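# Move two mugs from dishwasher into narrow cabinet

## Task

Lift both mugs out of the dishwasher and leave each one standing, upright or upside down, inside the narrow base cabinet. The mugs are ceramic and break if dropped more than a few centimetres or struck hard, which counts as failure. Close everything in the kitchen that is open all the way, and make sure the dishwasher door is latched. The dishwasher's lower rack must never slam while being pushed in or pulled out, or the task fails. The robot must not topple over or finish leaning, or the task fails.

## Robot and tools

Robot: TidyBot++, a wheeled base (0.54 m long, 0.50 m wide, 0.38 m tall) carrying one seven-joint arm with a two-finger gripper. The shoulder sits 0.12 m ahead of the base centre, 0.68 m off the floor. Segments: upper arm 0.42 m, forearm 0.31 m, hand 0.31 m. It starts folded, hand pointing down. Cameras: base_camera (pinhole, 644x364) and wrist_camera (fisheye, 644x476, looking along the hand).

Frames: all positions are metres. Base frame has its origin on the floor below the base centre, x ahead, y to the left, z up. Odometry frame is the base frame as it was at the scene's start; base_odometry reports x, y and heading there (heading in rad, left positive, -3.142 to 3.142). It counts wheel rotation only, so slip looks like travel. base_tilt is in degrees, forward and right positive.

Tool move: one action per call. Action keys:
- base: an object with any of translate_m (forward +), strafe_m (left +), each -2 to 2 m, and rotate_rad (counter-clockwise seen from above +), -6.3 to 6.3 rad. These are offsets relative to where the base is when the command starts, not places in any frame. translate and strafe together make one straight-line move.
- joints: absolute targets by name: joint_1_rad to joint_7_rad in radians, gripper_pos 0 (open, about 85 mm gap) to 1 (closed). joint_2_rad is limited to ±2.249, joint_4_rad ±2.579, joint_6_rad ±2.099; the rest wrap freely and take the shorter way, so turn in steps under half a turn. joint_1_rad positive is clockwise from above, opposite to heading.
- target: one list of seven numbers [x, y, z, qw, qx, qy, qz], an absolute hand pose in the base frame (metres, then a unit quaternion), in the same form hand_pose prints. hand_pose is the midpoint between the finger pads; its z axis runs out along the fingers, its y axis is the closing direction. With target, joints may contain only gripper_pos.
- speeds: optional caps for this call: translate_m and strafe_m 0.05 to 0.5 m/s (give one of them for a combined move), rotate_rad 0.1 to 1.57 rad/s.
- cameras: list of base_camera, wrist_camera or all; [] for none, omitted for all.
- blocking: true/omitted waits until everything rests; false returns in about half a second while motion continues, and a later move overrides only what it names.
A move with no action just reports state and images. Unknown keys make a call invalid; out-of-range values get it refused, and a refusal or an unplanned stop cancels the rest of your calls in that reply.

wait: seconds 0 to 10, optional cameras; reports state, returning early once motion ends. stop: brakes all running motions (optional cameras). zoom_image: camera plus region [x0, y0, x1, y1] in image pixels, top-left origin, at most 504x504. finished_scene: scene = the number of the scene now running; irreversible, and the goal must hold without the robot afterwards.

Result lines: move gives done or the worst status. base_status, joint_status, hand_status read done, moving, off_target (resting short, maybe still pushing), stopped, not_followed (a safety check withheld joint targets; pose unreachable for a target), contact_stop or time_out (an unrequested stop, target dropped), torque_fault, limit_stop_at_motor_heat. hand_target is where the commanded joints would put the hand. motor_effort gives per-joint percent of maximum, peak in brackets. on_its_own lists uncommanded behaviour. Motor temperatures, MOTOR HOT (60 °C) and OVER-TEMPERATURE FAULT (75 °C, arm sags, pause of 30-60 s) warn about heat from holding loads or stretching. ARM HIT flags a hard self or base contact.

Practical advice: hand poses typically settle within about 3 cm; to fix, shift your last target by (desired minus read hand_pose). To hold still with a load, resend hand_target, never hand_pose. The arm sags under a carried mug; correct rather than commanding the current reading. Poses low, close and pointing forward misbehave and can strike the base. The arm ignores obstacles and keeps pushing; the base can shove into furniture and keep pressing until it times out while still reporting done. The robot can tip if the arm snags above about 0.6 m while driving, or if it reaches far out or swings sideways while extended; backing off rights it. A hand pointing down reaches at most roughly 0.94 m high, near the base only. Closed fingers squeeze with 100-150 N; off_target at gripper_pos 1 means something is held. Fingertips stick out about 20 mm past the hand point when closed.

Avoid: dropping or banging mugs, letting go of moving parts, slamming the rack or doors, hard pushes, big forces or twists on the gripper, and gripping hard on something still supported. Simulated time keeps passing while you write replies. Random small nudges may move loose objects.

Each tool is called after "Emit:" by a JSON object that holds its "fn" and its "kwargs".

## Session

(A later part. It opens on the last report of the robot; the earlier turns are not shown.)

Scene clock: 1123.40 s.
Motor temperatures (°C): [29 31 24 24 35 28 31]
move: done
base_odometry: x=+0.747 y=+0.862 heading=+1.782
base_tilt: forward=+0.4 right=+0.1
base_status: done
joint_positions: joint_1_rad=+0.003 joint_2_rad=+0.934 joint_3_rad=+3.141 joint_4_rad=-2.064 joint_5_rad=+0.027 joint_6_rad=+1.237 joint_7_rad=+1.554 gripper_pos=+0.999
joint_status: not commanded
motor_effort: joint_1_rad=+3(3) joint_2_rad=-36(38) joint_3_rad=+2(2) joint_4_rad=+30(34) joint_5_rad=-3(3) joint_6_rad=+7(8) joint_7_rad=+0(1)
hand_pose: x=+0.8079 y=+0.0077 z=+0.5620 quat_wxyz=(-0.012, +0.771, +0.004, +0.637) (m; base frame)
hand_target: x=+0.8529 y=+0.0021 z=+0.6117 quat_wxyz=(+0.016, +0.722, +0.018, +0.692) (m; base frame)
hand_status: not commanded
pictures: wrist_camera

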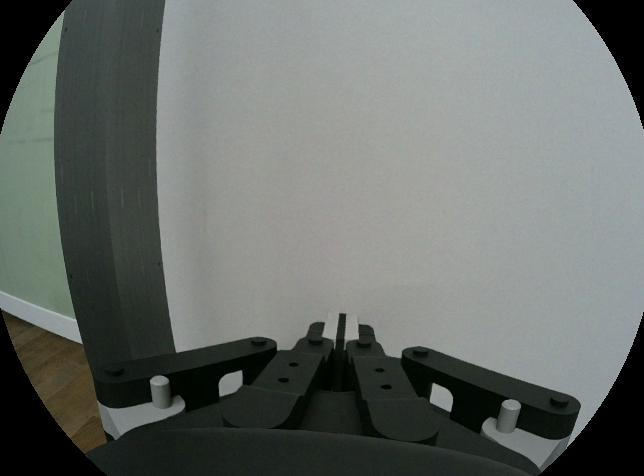

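Emit:
{"fn": "move", "kwargs": {"base": {"translate_m": -0.42}, "speeds": {"translate_m": 0.2}, "cameras": []}}

Emit:
{"fn": "move", "kwargs": {"base": {"strafe_m": 0.49, "translate_m": 0.0}, "speeds": {"strafe_m": 0.3}, "joints": {"joint_2_rad": 0.0, "joint_4_rad": -1.9, "joint_6_rad": 0.1}}}

Scene clock: 1127.63 s.
Motor temperatures (°C): [29 31 24 24 35 28 31]
move: done
base_odometry: x=+0.835 y=+0.451 heading=+1.782
base_tilt: forward=+0.5 right=+0.1
base_status: done
joint_positions: joint_1_rad=+0.003 joint_2_rad=+0.949 joint_3_rad=+3.141 joint_4_rad=-1.930 joint_5_rad=+0.027 joint_6_rad=+1.241 joint_7_rad=+1.554 gripper_pos=+0.999
joint_status: not commanded
motor_effort: joint_1_rad=+0(3) joint_2_rad=-39(44) joint_3_rad=+0(2) joint_4_rad=+10(30) joint_5_rad=-1(4) joint_6_rad=+8(12) joint_7_rad=+0(1)
hand_pose: x=+0.8530 y=+0.0078 z=+0.6024 quat_wxyz=(-0.012, +0.730, +0.005, +0.683) (m; base frame)
hand_target: x=+0.8529 y=+0.0021 z=+0.6117 quat_wxyz=(+0.016, +0.722, +0.018, +0.692) (m; base frame)
hand_status: not commanded
pictures: none
No camera images: "cameras" was empty.

Scene clock: 1130.23 s.
Motor temperatures (°C): [29 31 24 24 35 28 31]
move: done
base_odometry: x=+0.356 y=+0.348 heading=+1.783
base_tilt: forward=+0.5 right=+0.1
base_status: done
joint_positions: joint_1_rad=+0.003 joint_2_rad=+0.019 joint_3_rad=+3.141 joint_4_rad=-1.920 joint_5_rad=+0.027 joint_6_rad=+0.165 joint_7_rad=+1.554 gripper_pos=+0.999
joint_status: all done
motor_effort: joint_1_rad=-2(5) joint_2_rad=-21(42) joint_3_rad=+0(3) joint_4_rad=+22(22) joint_5_rad=+0(1) joint_6_rad=+7(9) joint_7_rad=+0(1)
hand_pose: x=+0.7252 y=+0.0015 z=+0.9261 quat_wxyz=(+0.002, +0.775, +0.004, +0.631) (m; base frame)
hand_target: x=+0.7196 y=+0.0023 z=+0.9302 quat_wxyz=(+0.015, +0.783, +0.020, +0.621) (m; base frame)
hand_status: not commanded
pictures: base_camera, wrist_camera

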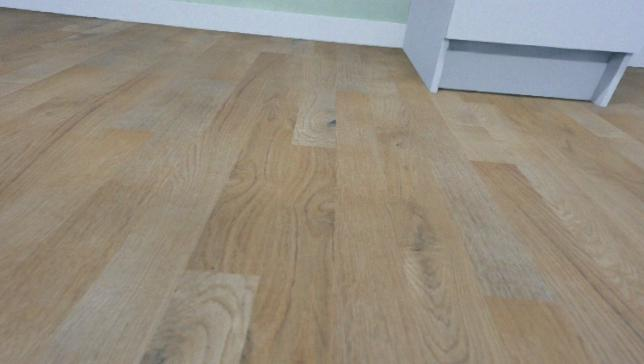

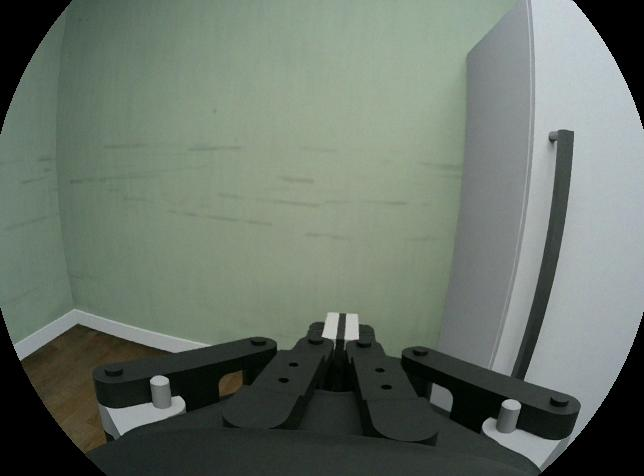

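Emit:
{"fn": "zoom_image", "kwargs": {"camera": "wrist_camera", "region": [450, 0, 620, 200]}}

Emit:
{"fn": "zoom_image", "kwargs": {"camera": "wrist_camera", "region": [450, 180, 620, 400]}}

Scaled by 2.520.

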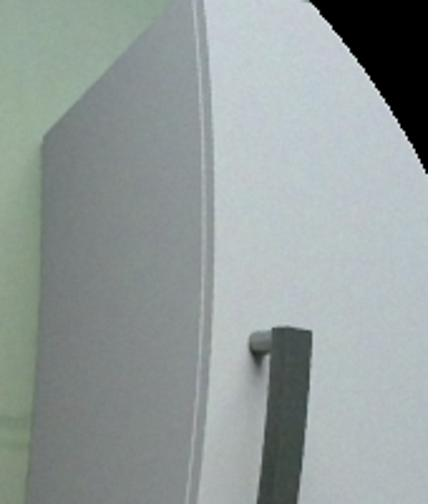

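Scaled by 2.291.

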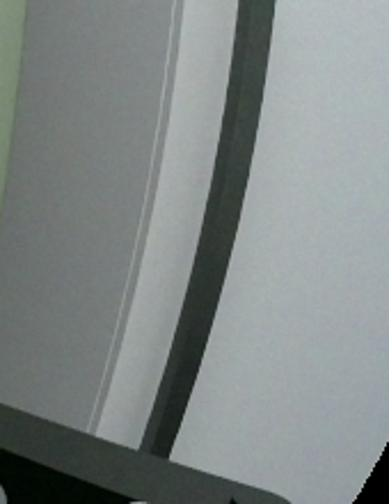

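Emit:
{"fn": "move", "kwargs": {"base": {"rotate_rad": -1.35}, "speeds": {"rotate_rad": 0.8}}}

Scene clock: 1141.83 s.
Motor temperatures (°C): [29 31 24 24 35 28 31]
move: done
base_odometry: x=+0.356 y=+0.348 heading=+0.433
base_tilt: forward=+0.4 right=+0.1
base_status: done
joint_positions: joint_1_rad=+0.002 joint_2_rad=+0.019 joint_3_rad=+3.141 joint_4_rad=-1.920 joint_5_rad=+0.027 joint_6_rad=+0.163 joint_7_rad=+1.554 gripper_pos=+0.999
joint_status: not commanded
motor_effort: joint_1_rad=-1(4) joint_2_rad=-21(22) joint_3_rad=+0(3) joint_4_rad=+21(22) joint_5_rad=-1(1) joint_6_rad=+8(8) joint_7_rad=+0(1)
hand_pose: x=+0.7251 y=+0.0020 z=+0.9255 quat_wxyz=(+0.002, +0.776, +0.005, +0.631) (m; base frame)
hand_target: x=+0.7196 y=+0.0023 z=+0.9302 quat_wxyz=(+0.015, +0.783, +0.020, +0.621) (m; base frame)
hand_status: not commanded
pictures: base_camera, wrist_camera

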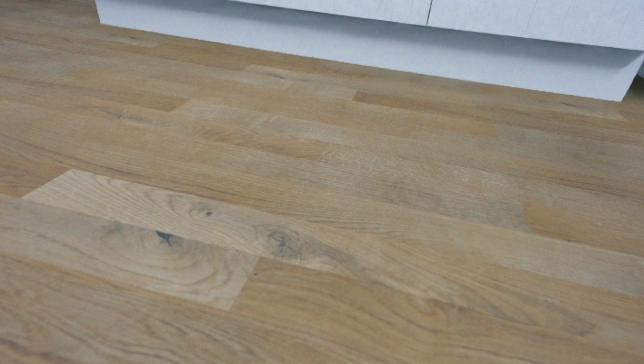

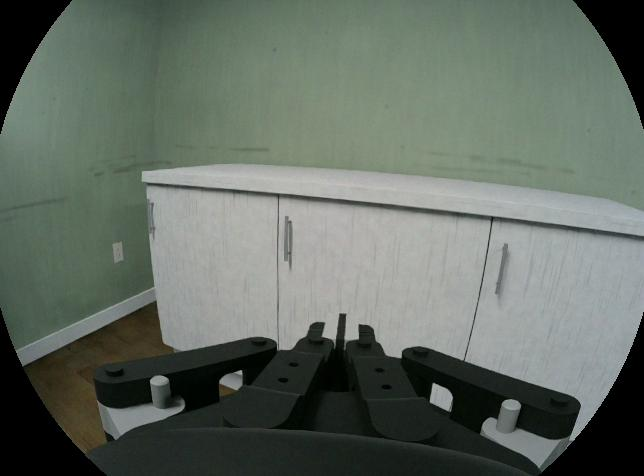

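Emit:
{"fn": "zoom_image", "kwargs": {"camera": "wrist_camera", "region": [130, 170, 340, 350]}}

Emit:
{"fn": "zoom_image", "kwargs": {"camera": "wrist_camera", "region": [430, 190, 560, 370]}}

Emit:
{"fn": "zoom_image", "kwargs": {"camera": "base_camera", "region": [90, 0, 350, 100]}}

Emit:
{"fn": "zoom_image", "kwargs": {"camera": "base_camera", "region": [350, 0, 640, 110]}}

Scaled by 2.400.

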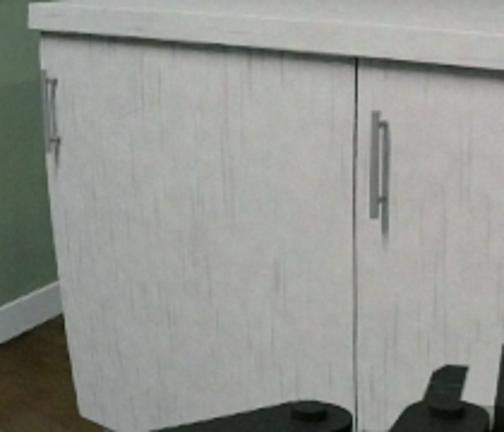

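Scaled by 2.800.

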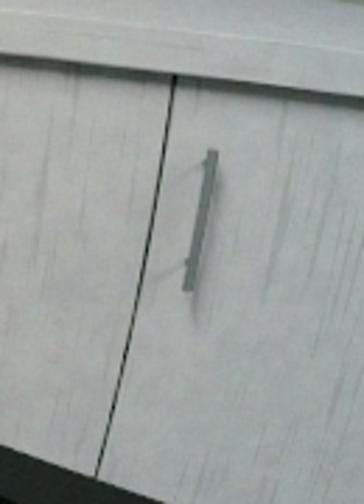

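Scaled by 1.938.

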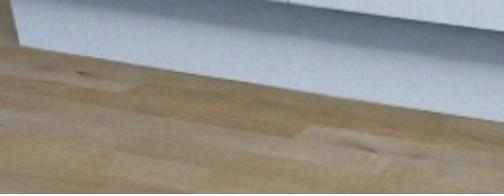

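Scaled by 1.738.

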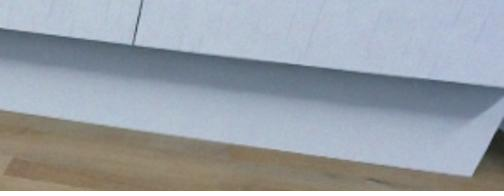

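Emit:
{"fn": "move", "kwargs": {"base": {"rotate_rad": -1.0}, "speeds": {"rotate_rad": 0.8}}}

Scene clock: 1152.00 s.
Motor temperatures (°C): [29 30 24 24 35 28 31]
move: done
base_odometry: x=+0.356 y=+0.348 heading=-0.567
base_tilt: forward=+0.4 right=+0.1
base_status: done
joint_positions: joint_1_rad=+0.001 joint_2_rad=+0.019 joint_3_rad=+3.140 joint_4_rad=-1.920 joint_5_rad=+0.027 joint_6_rad=+0.163 joint_7_rad=+1.554 gripper_pos=+0.999
joint_status: not commanded
motor_effort: joint_1_rad=-1(3) joint_2_rad=-21(22) joint_3_rad=+0(4) joint_4_rad=+21(22) joint_5_rad=-1(1) joint_6_rad=+8(8) joint_7_rad=+0(1)
hand_pose: x=+0.7250 y=+0.0031 z=+0.9254 quat_wxyz=(+0.001, +0.776, +0.006, +0.631) (m; base frame)
hand_target: x=+0.7196 y=+0.0023 z=+0.9302 quat_wxyz=(+0.015, +0.783, +0.020, +0.621) (m; base frame)
hand_status: not commanded
pictures: base_camera, wrist_camera

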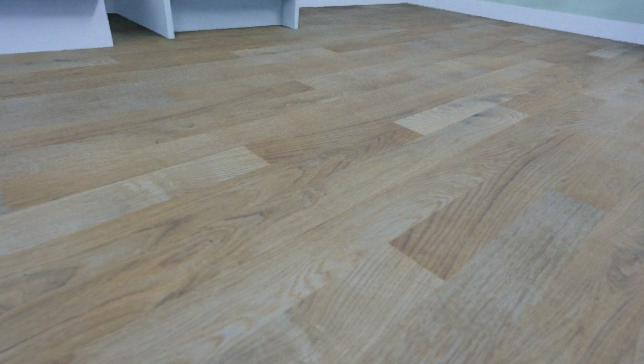

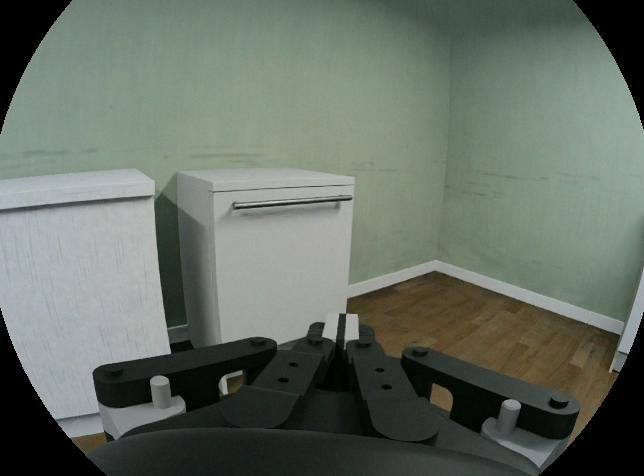

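Emit:
{"fn": "zoom_image", "kwargs": {"camera": "wrist_camera", "region": [165, 155, 365, 355]}}

Emit:
{"fn": "move", "kwargs": {"base": {"rotate_rad": -0.75}, "speeds": {"rotate_rad": 0.8}}}

Scaled by 2.520.

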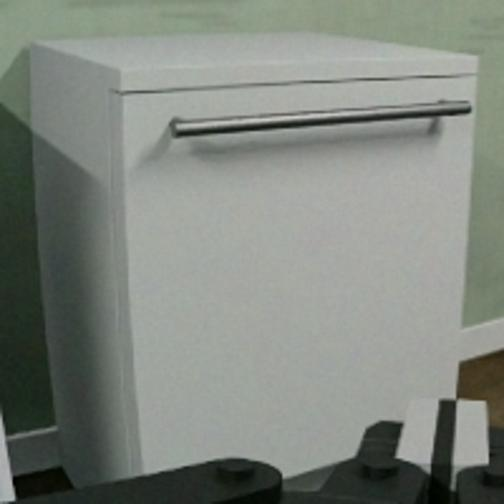

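Scene clock: 1154.73 s.
Motor temperatures (°C): [29 30 24 24 35 28 31]
move: done
base_odometry: x=+0.356 y=+0.348 heading=-1.316
base_tilt: forward=+0.5 right=+0.1
base_status: done
joint_positions: joint_1_rad=+0.000 joint_2_rad=+0.019 joint_3_rad=+3.140 joint_4_rad=-1.920 joint_5_rad=+0.027 joint_6_rad=+0.163 joint_7_rad=+1.554 gripper_pos=+0.999
joint_status: not commanded
motor_effort: joint_1_rad=-1(3) joint_2_rad=-21(22) joint_3_rad=+0(4) joint_4_rad=+21(22) joint_5_rad=-1(1) joint_6_rad=+8(8) joint_7_rad=+0(1)
hand_pose: x=+0.7250 y=+0.0032 z=+0.9254 quat_wxyz=(+0.001, +0.776, +0.006, +0.631) (m; base frame)
hand_target: x=+0.7196 y=+0.0023 z=+0.9302 quat_wxyz=(+0.015, +0.783, +0.020, +0.621) (m; base frame)
hand_status: not commanded
pictures: base_camera, wrist_camera

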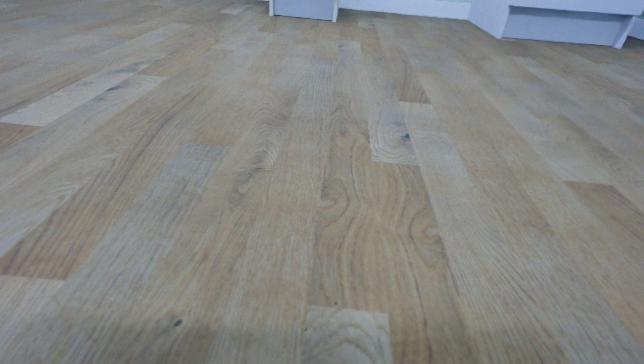

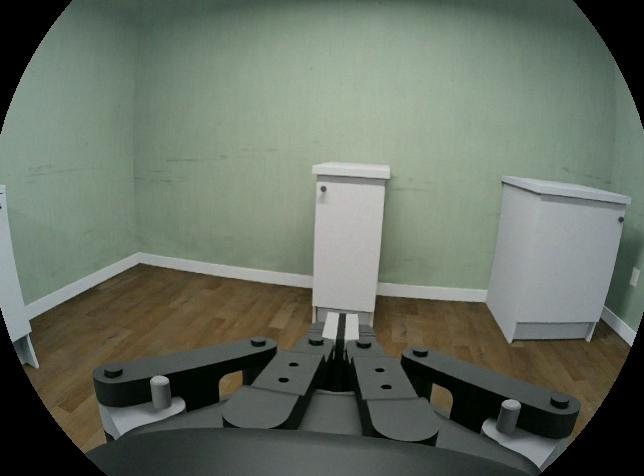

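Emit:
{"fn": "zoom_image", "kwargs": {"camera": "wrist_camera", "region": [290, 150, 410, 330]}}

Emit:
{"fn": "zoom_image", "kwargs": {"camera": "wrist_camera", "region": [480, 160, 644, 360]}}

Emit:
{"fn": "zoom_image", "kwargs": {"camera": "base_camera", "region": [460, 0, 644, 60]}}

Scaled by 2.800.

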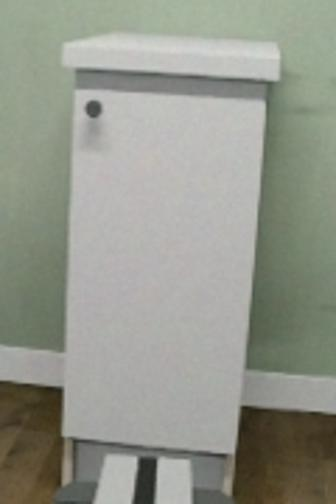

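Scaled by 2.520.

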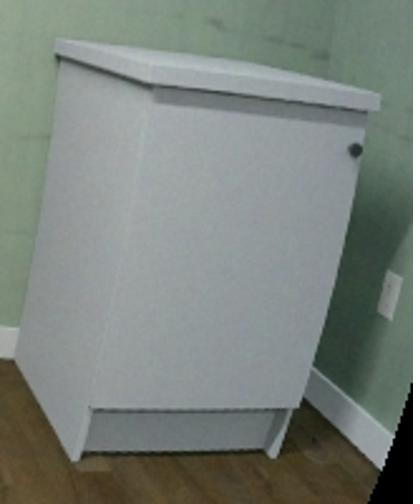

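Scaled by 2.739.

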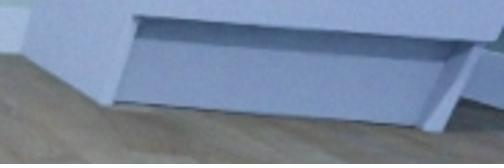

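Emit:
{"fn": "move", "kwargs": {"base": {"rotate_rad": -0.85}, "speeds": {"rotate_rad": 0.8}}}

Emit:
{"fn": "move", "kwargs": {"base": {"rotate_rad": -0.9}, "speeds": {"rotate_rad": 0.8}}}

Scene clock: 1162.63 s.
Motor temperatures (°C): [29 30 24 24 35 28 31]
move: done
base_odometry: x=+0.356 y=+0.348 heading=-2.166
base_tilt: forward=+0.4 right=+0.1
base_status: done
joint_positions: joint_1_rad=+0.000 joint_2_rad=+0.019 joint_3_rad=+3.140 joint_4_rad=-1.920 joint_5_rad=+0.027 joint_6_rad=+0.163 joint_7_rad=+1.554 gripper_pos=+0.999
joint_status: not commanded
motor_effort: joint_1_rad=+0(3) joint_2_rad=-21(22) joint_3_rad=+0(4) joint_4_rad=+22(22) joint_5_rad=-1(1) joint_6_rad=+8(8) joint_7_rad=+0(1)
hand_pose: x=+0.7250 y=+0.0038 z=+0.9254 quat_wxyz=(+0.001, +0.776, +0.006, +0.631) (m; base frame)
hand_target: x=+0.7196 y=+0.0023 z=+0.9302 quat_wxyz=(+0.015, +0.783, +0.020, +0.621) (m; base frame)
hand_status: not commanded
pictures: base_camera, wrist_camera

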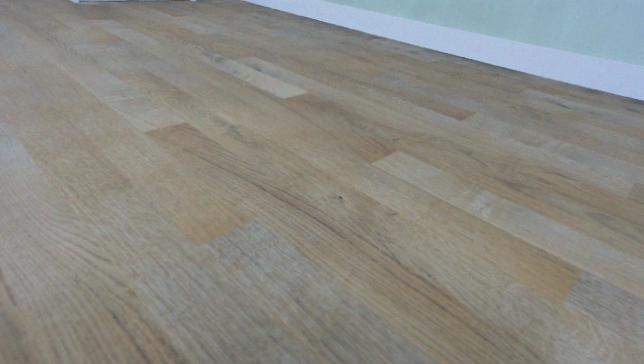

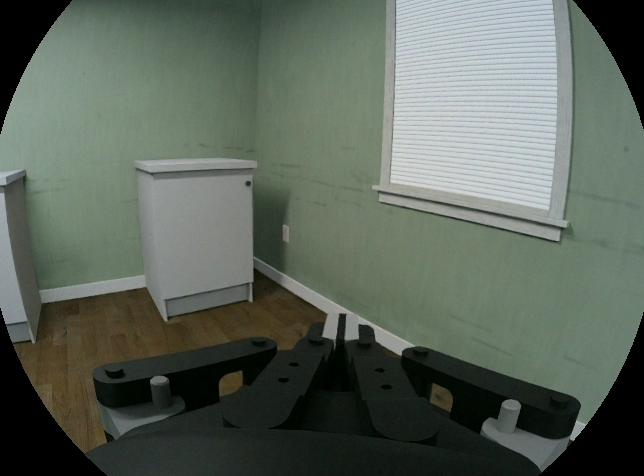

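Scene clock: 1164.63 s.
Motor temperatures (°C): [29 30 24 24 35 28 31]
move: done
base_odometry: x=+0.356 y=+0.348 heading=-3.065
base_tilt: forward=+0.5 right=+0.2
base_status: done
joint_positions: joint_1_rad=-0.001 joint_2_rad=+0.019 joint_3_rad=+3.140 joint_4_rad=-1.920 joint_5_rad=+0.027 joint_6_rad=+0.162 joint_7_rad=+1.554 gripper_pos=+0.999
joint_status: not commanded
motor_effort: joint_1_rad=-1(3) joint_2_rad=-21(22) joint_3_rad=+0(4) joint_4_rad=+21(22) joint_5_rad=-1(1) joint_6_rad=+8(8) joint_7_rad=-1(1)
hand_pose: x=+0.7250 y=+0.0041 z=+0.9254 quat_wxyz=(+0.001, +0.776, +0.006, +0.631) (m; base frame)
hand_target: x=+0.7196 y=+0.0023 z=+0.9302 quat_wxyz=(+0.015, +0.783, +0.020, +0.621) (m; base frame)
hand_status: not commanded
pictures: base_camera, wrist_camera

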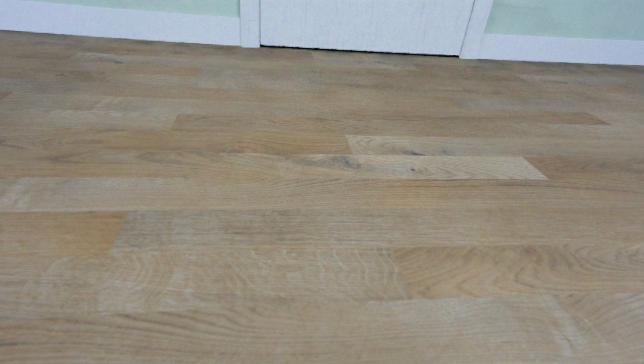

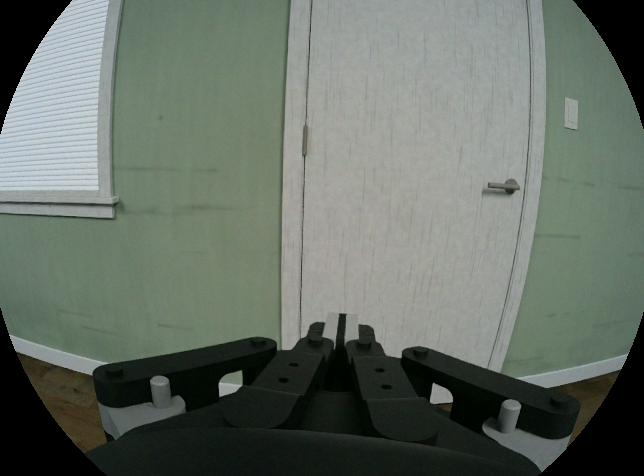

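Emit:
{"fn": "move", "kwargs": {"base": {"translate_m": 1.02, "strafe_m": 1.25, "rotate_rad": 1.71}, "speeds": {"translate_m": 0.4, "rotate_rad": 1.0}}}

Scene clock: 1176.93 s.
Motor temperatures (°C): [29 30 24 25 35 28 31]
move: done
base_odometry: x=-0.566 y=-0.976 heading=-1.355
base_tilt: forward=+0.4 right=+0.1
base_status: done
joint_positions: joint_1_rad=+0.004 joint_2_rad=+0.012 joint_3_rad=+3.144 joint_4_rad=-1.919 joint_5_rad=+0.027 joint_6_rad=+0.160 joint_7_rad=+1.554 gripper_pos=+0.999
joint_status: not commanded
motor_effort: joint_1_rad=+0(6) joint_2_rad=-21(25) joint_3_rad=+0(4) joint_4_rad=+21(23) joint_5_rad=-1(1) joint_6_rad=+8(8) joint_7_rad=+0(1)
hand_pose: x=+0.7235 y=-0.0008 z=+0.9300 quat_wxyz=(+0.003, +0.774, +0.003, +0.633) (m; base frame)
hand_target: x=+0.7196 y=+0.0023 z=+0.9302 quat_wxyz=(+0.015, +0.783, +0.020, +0.621) (m; base frame)
hand_status: not commanded
pictures: base_camera, wrist_camera

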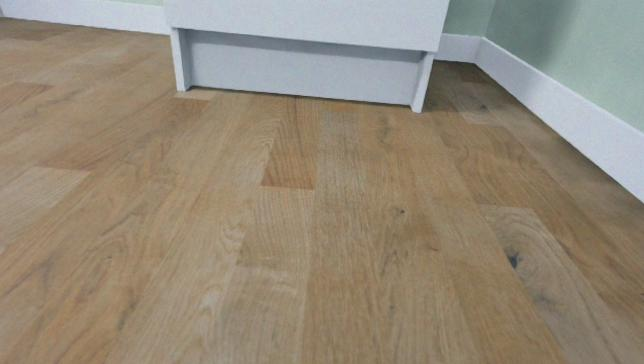

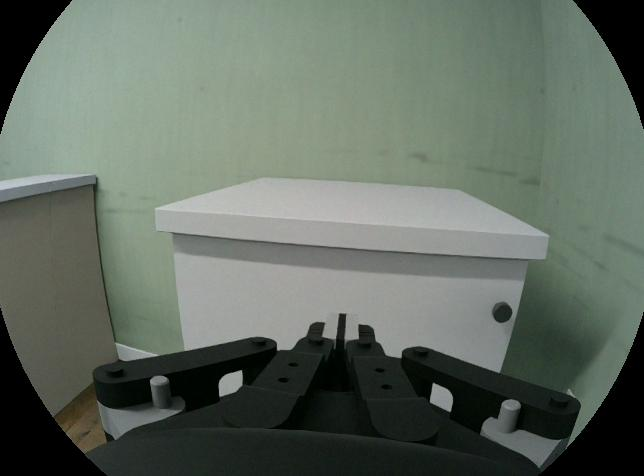

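Emit:
{"fn": "zoom_image", "kwargs": {"camera": "wrist_camera", "region": [150, 170, 350, 370]}}

Emit:
{"fn": "zoom_image", "kwargs": {"camera": "wrist_camera", "region": [360, 200, 600, 400]}}

Emit:
{"fn": "zoom_image", "kwargs": {"camera": "base_camera", "region": [150, 0, 460, 120]}}

Scaled by 2.520.

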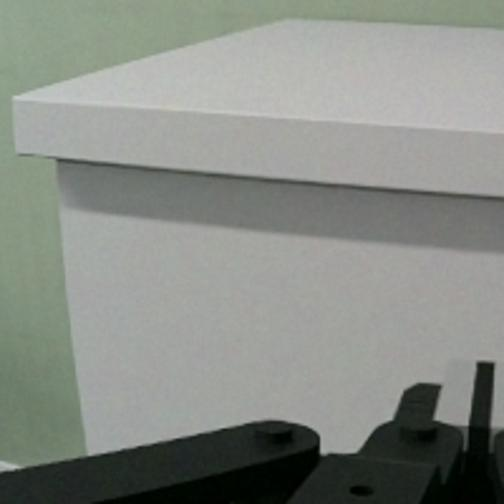

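Scaled by 2.100.

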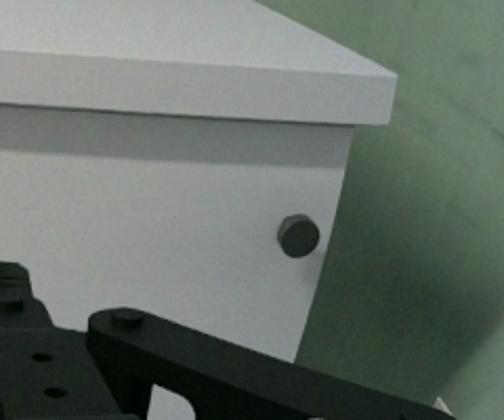

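Scaled by 1.626.

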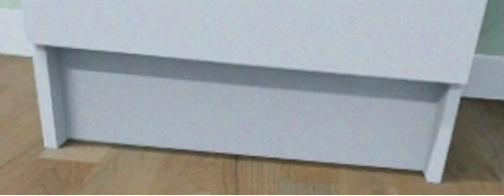

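Emit:
{"fn": "move", "kwargs": {"base": {"translate_m": -1.67, "strafe_m": 1.57, "rotate_rad": 2.1}, "speeds": {"translate_m": 0.45, "rotate_rad": 0.8}}}

Scene clock: 1191.60 s.
Motor temperatures (°C): [29 30 24 25 35 28 31]
move: done
base_odometry: x=+0.610 y=+0.992 heading=+0.746
base_tilt: forward=+0.5 right=+0.2
base_status: done
joint_positions: joint_1_rad=+0.002 joint_2_rad=+0.011 joint_3_rad=+3.144 joint_4_rad=-1.917 joint_5_rad=+0.027 joint_6_rad=+0.160 joint_7_rad=+1.554 gripper_pos=+0.999
joint_status: not commanded
motor_effort: joint_1_rad=-1(5) joint_2_rad=-21(24) joint_3_rad=+0(5) joint_4_rad=+21(22) joint_5_rad=-1(1) joint_6_rad=+8(8) joint_7_rad=+0(1)
hand_pose: x=+0.7235 y=+0.0000 z=+0.9311 quat_wxyz=(+0.003, +0.774, +0.004, +0.634) (m; base frame)
hand_target: x=+0.7196 y=+0.0023 z=+0.9302 quat_wxyz=(+0.015, +0.783, +0.020, +0.621) (m; base frame)
hand_status: not commanded
pictures: base_camera, wrist_camera

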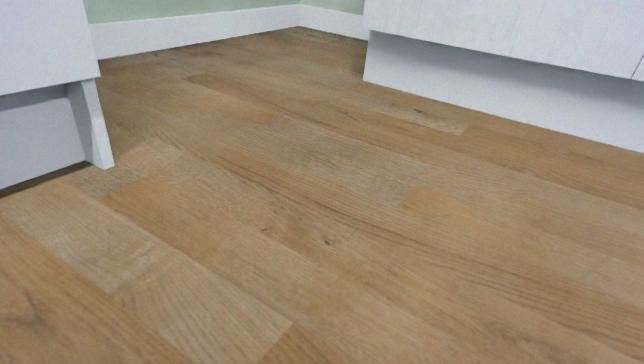

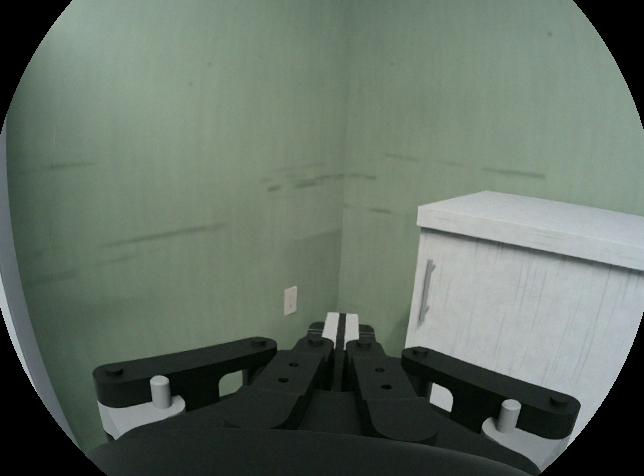

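Emit:
{"fn": "zoom_image", "kwargs": {"camera": "wrist_camera", "region": [395, 180, 495, 360]}}

Emit:
{"fn": "zoom_image", "kwargs": {"camera": "base_camera", "region": [340, 0, 644, 150]}}

Emit:
{"fn": "zoom_image", "kwargs": {"camera": "base_camera", "region": [0, 0, 160, 190]}}

Scaled by 2.800.

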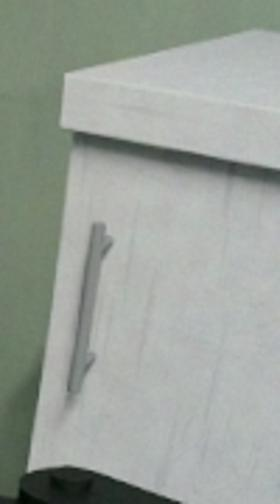

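Scaled by 1.658.

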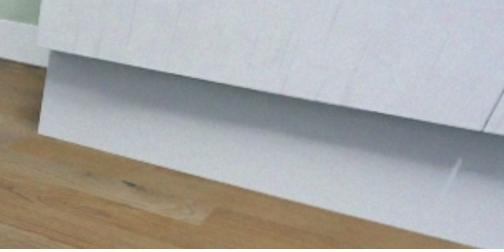

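Scaled by 2.653.

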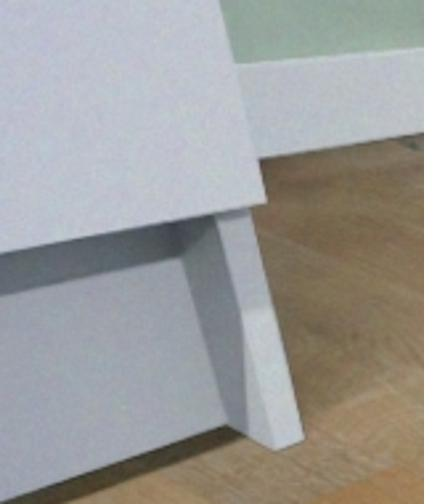

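Emit:
{"fn": "finished_scene", "kwargs": {"scene": 2}}

The scene is finished: the task was done.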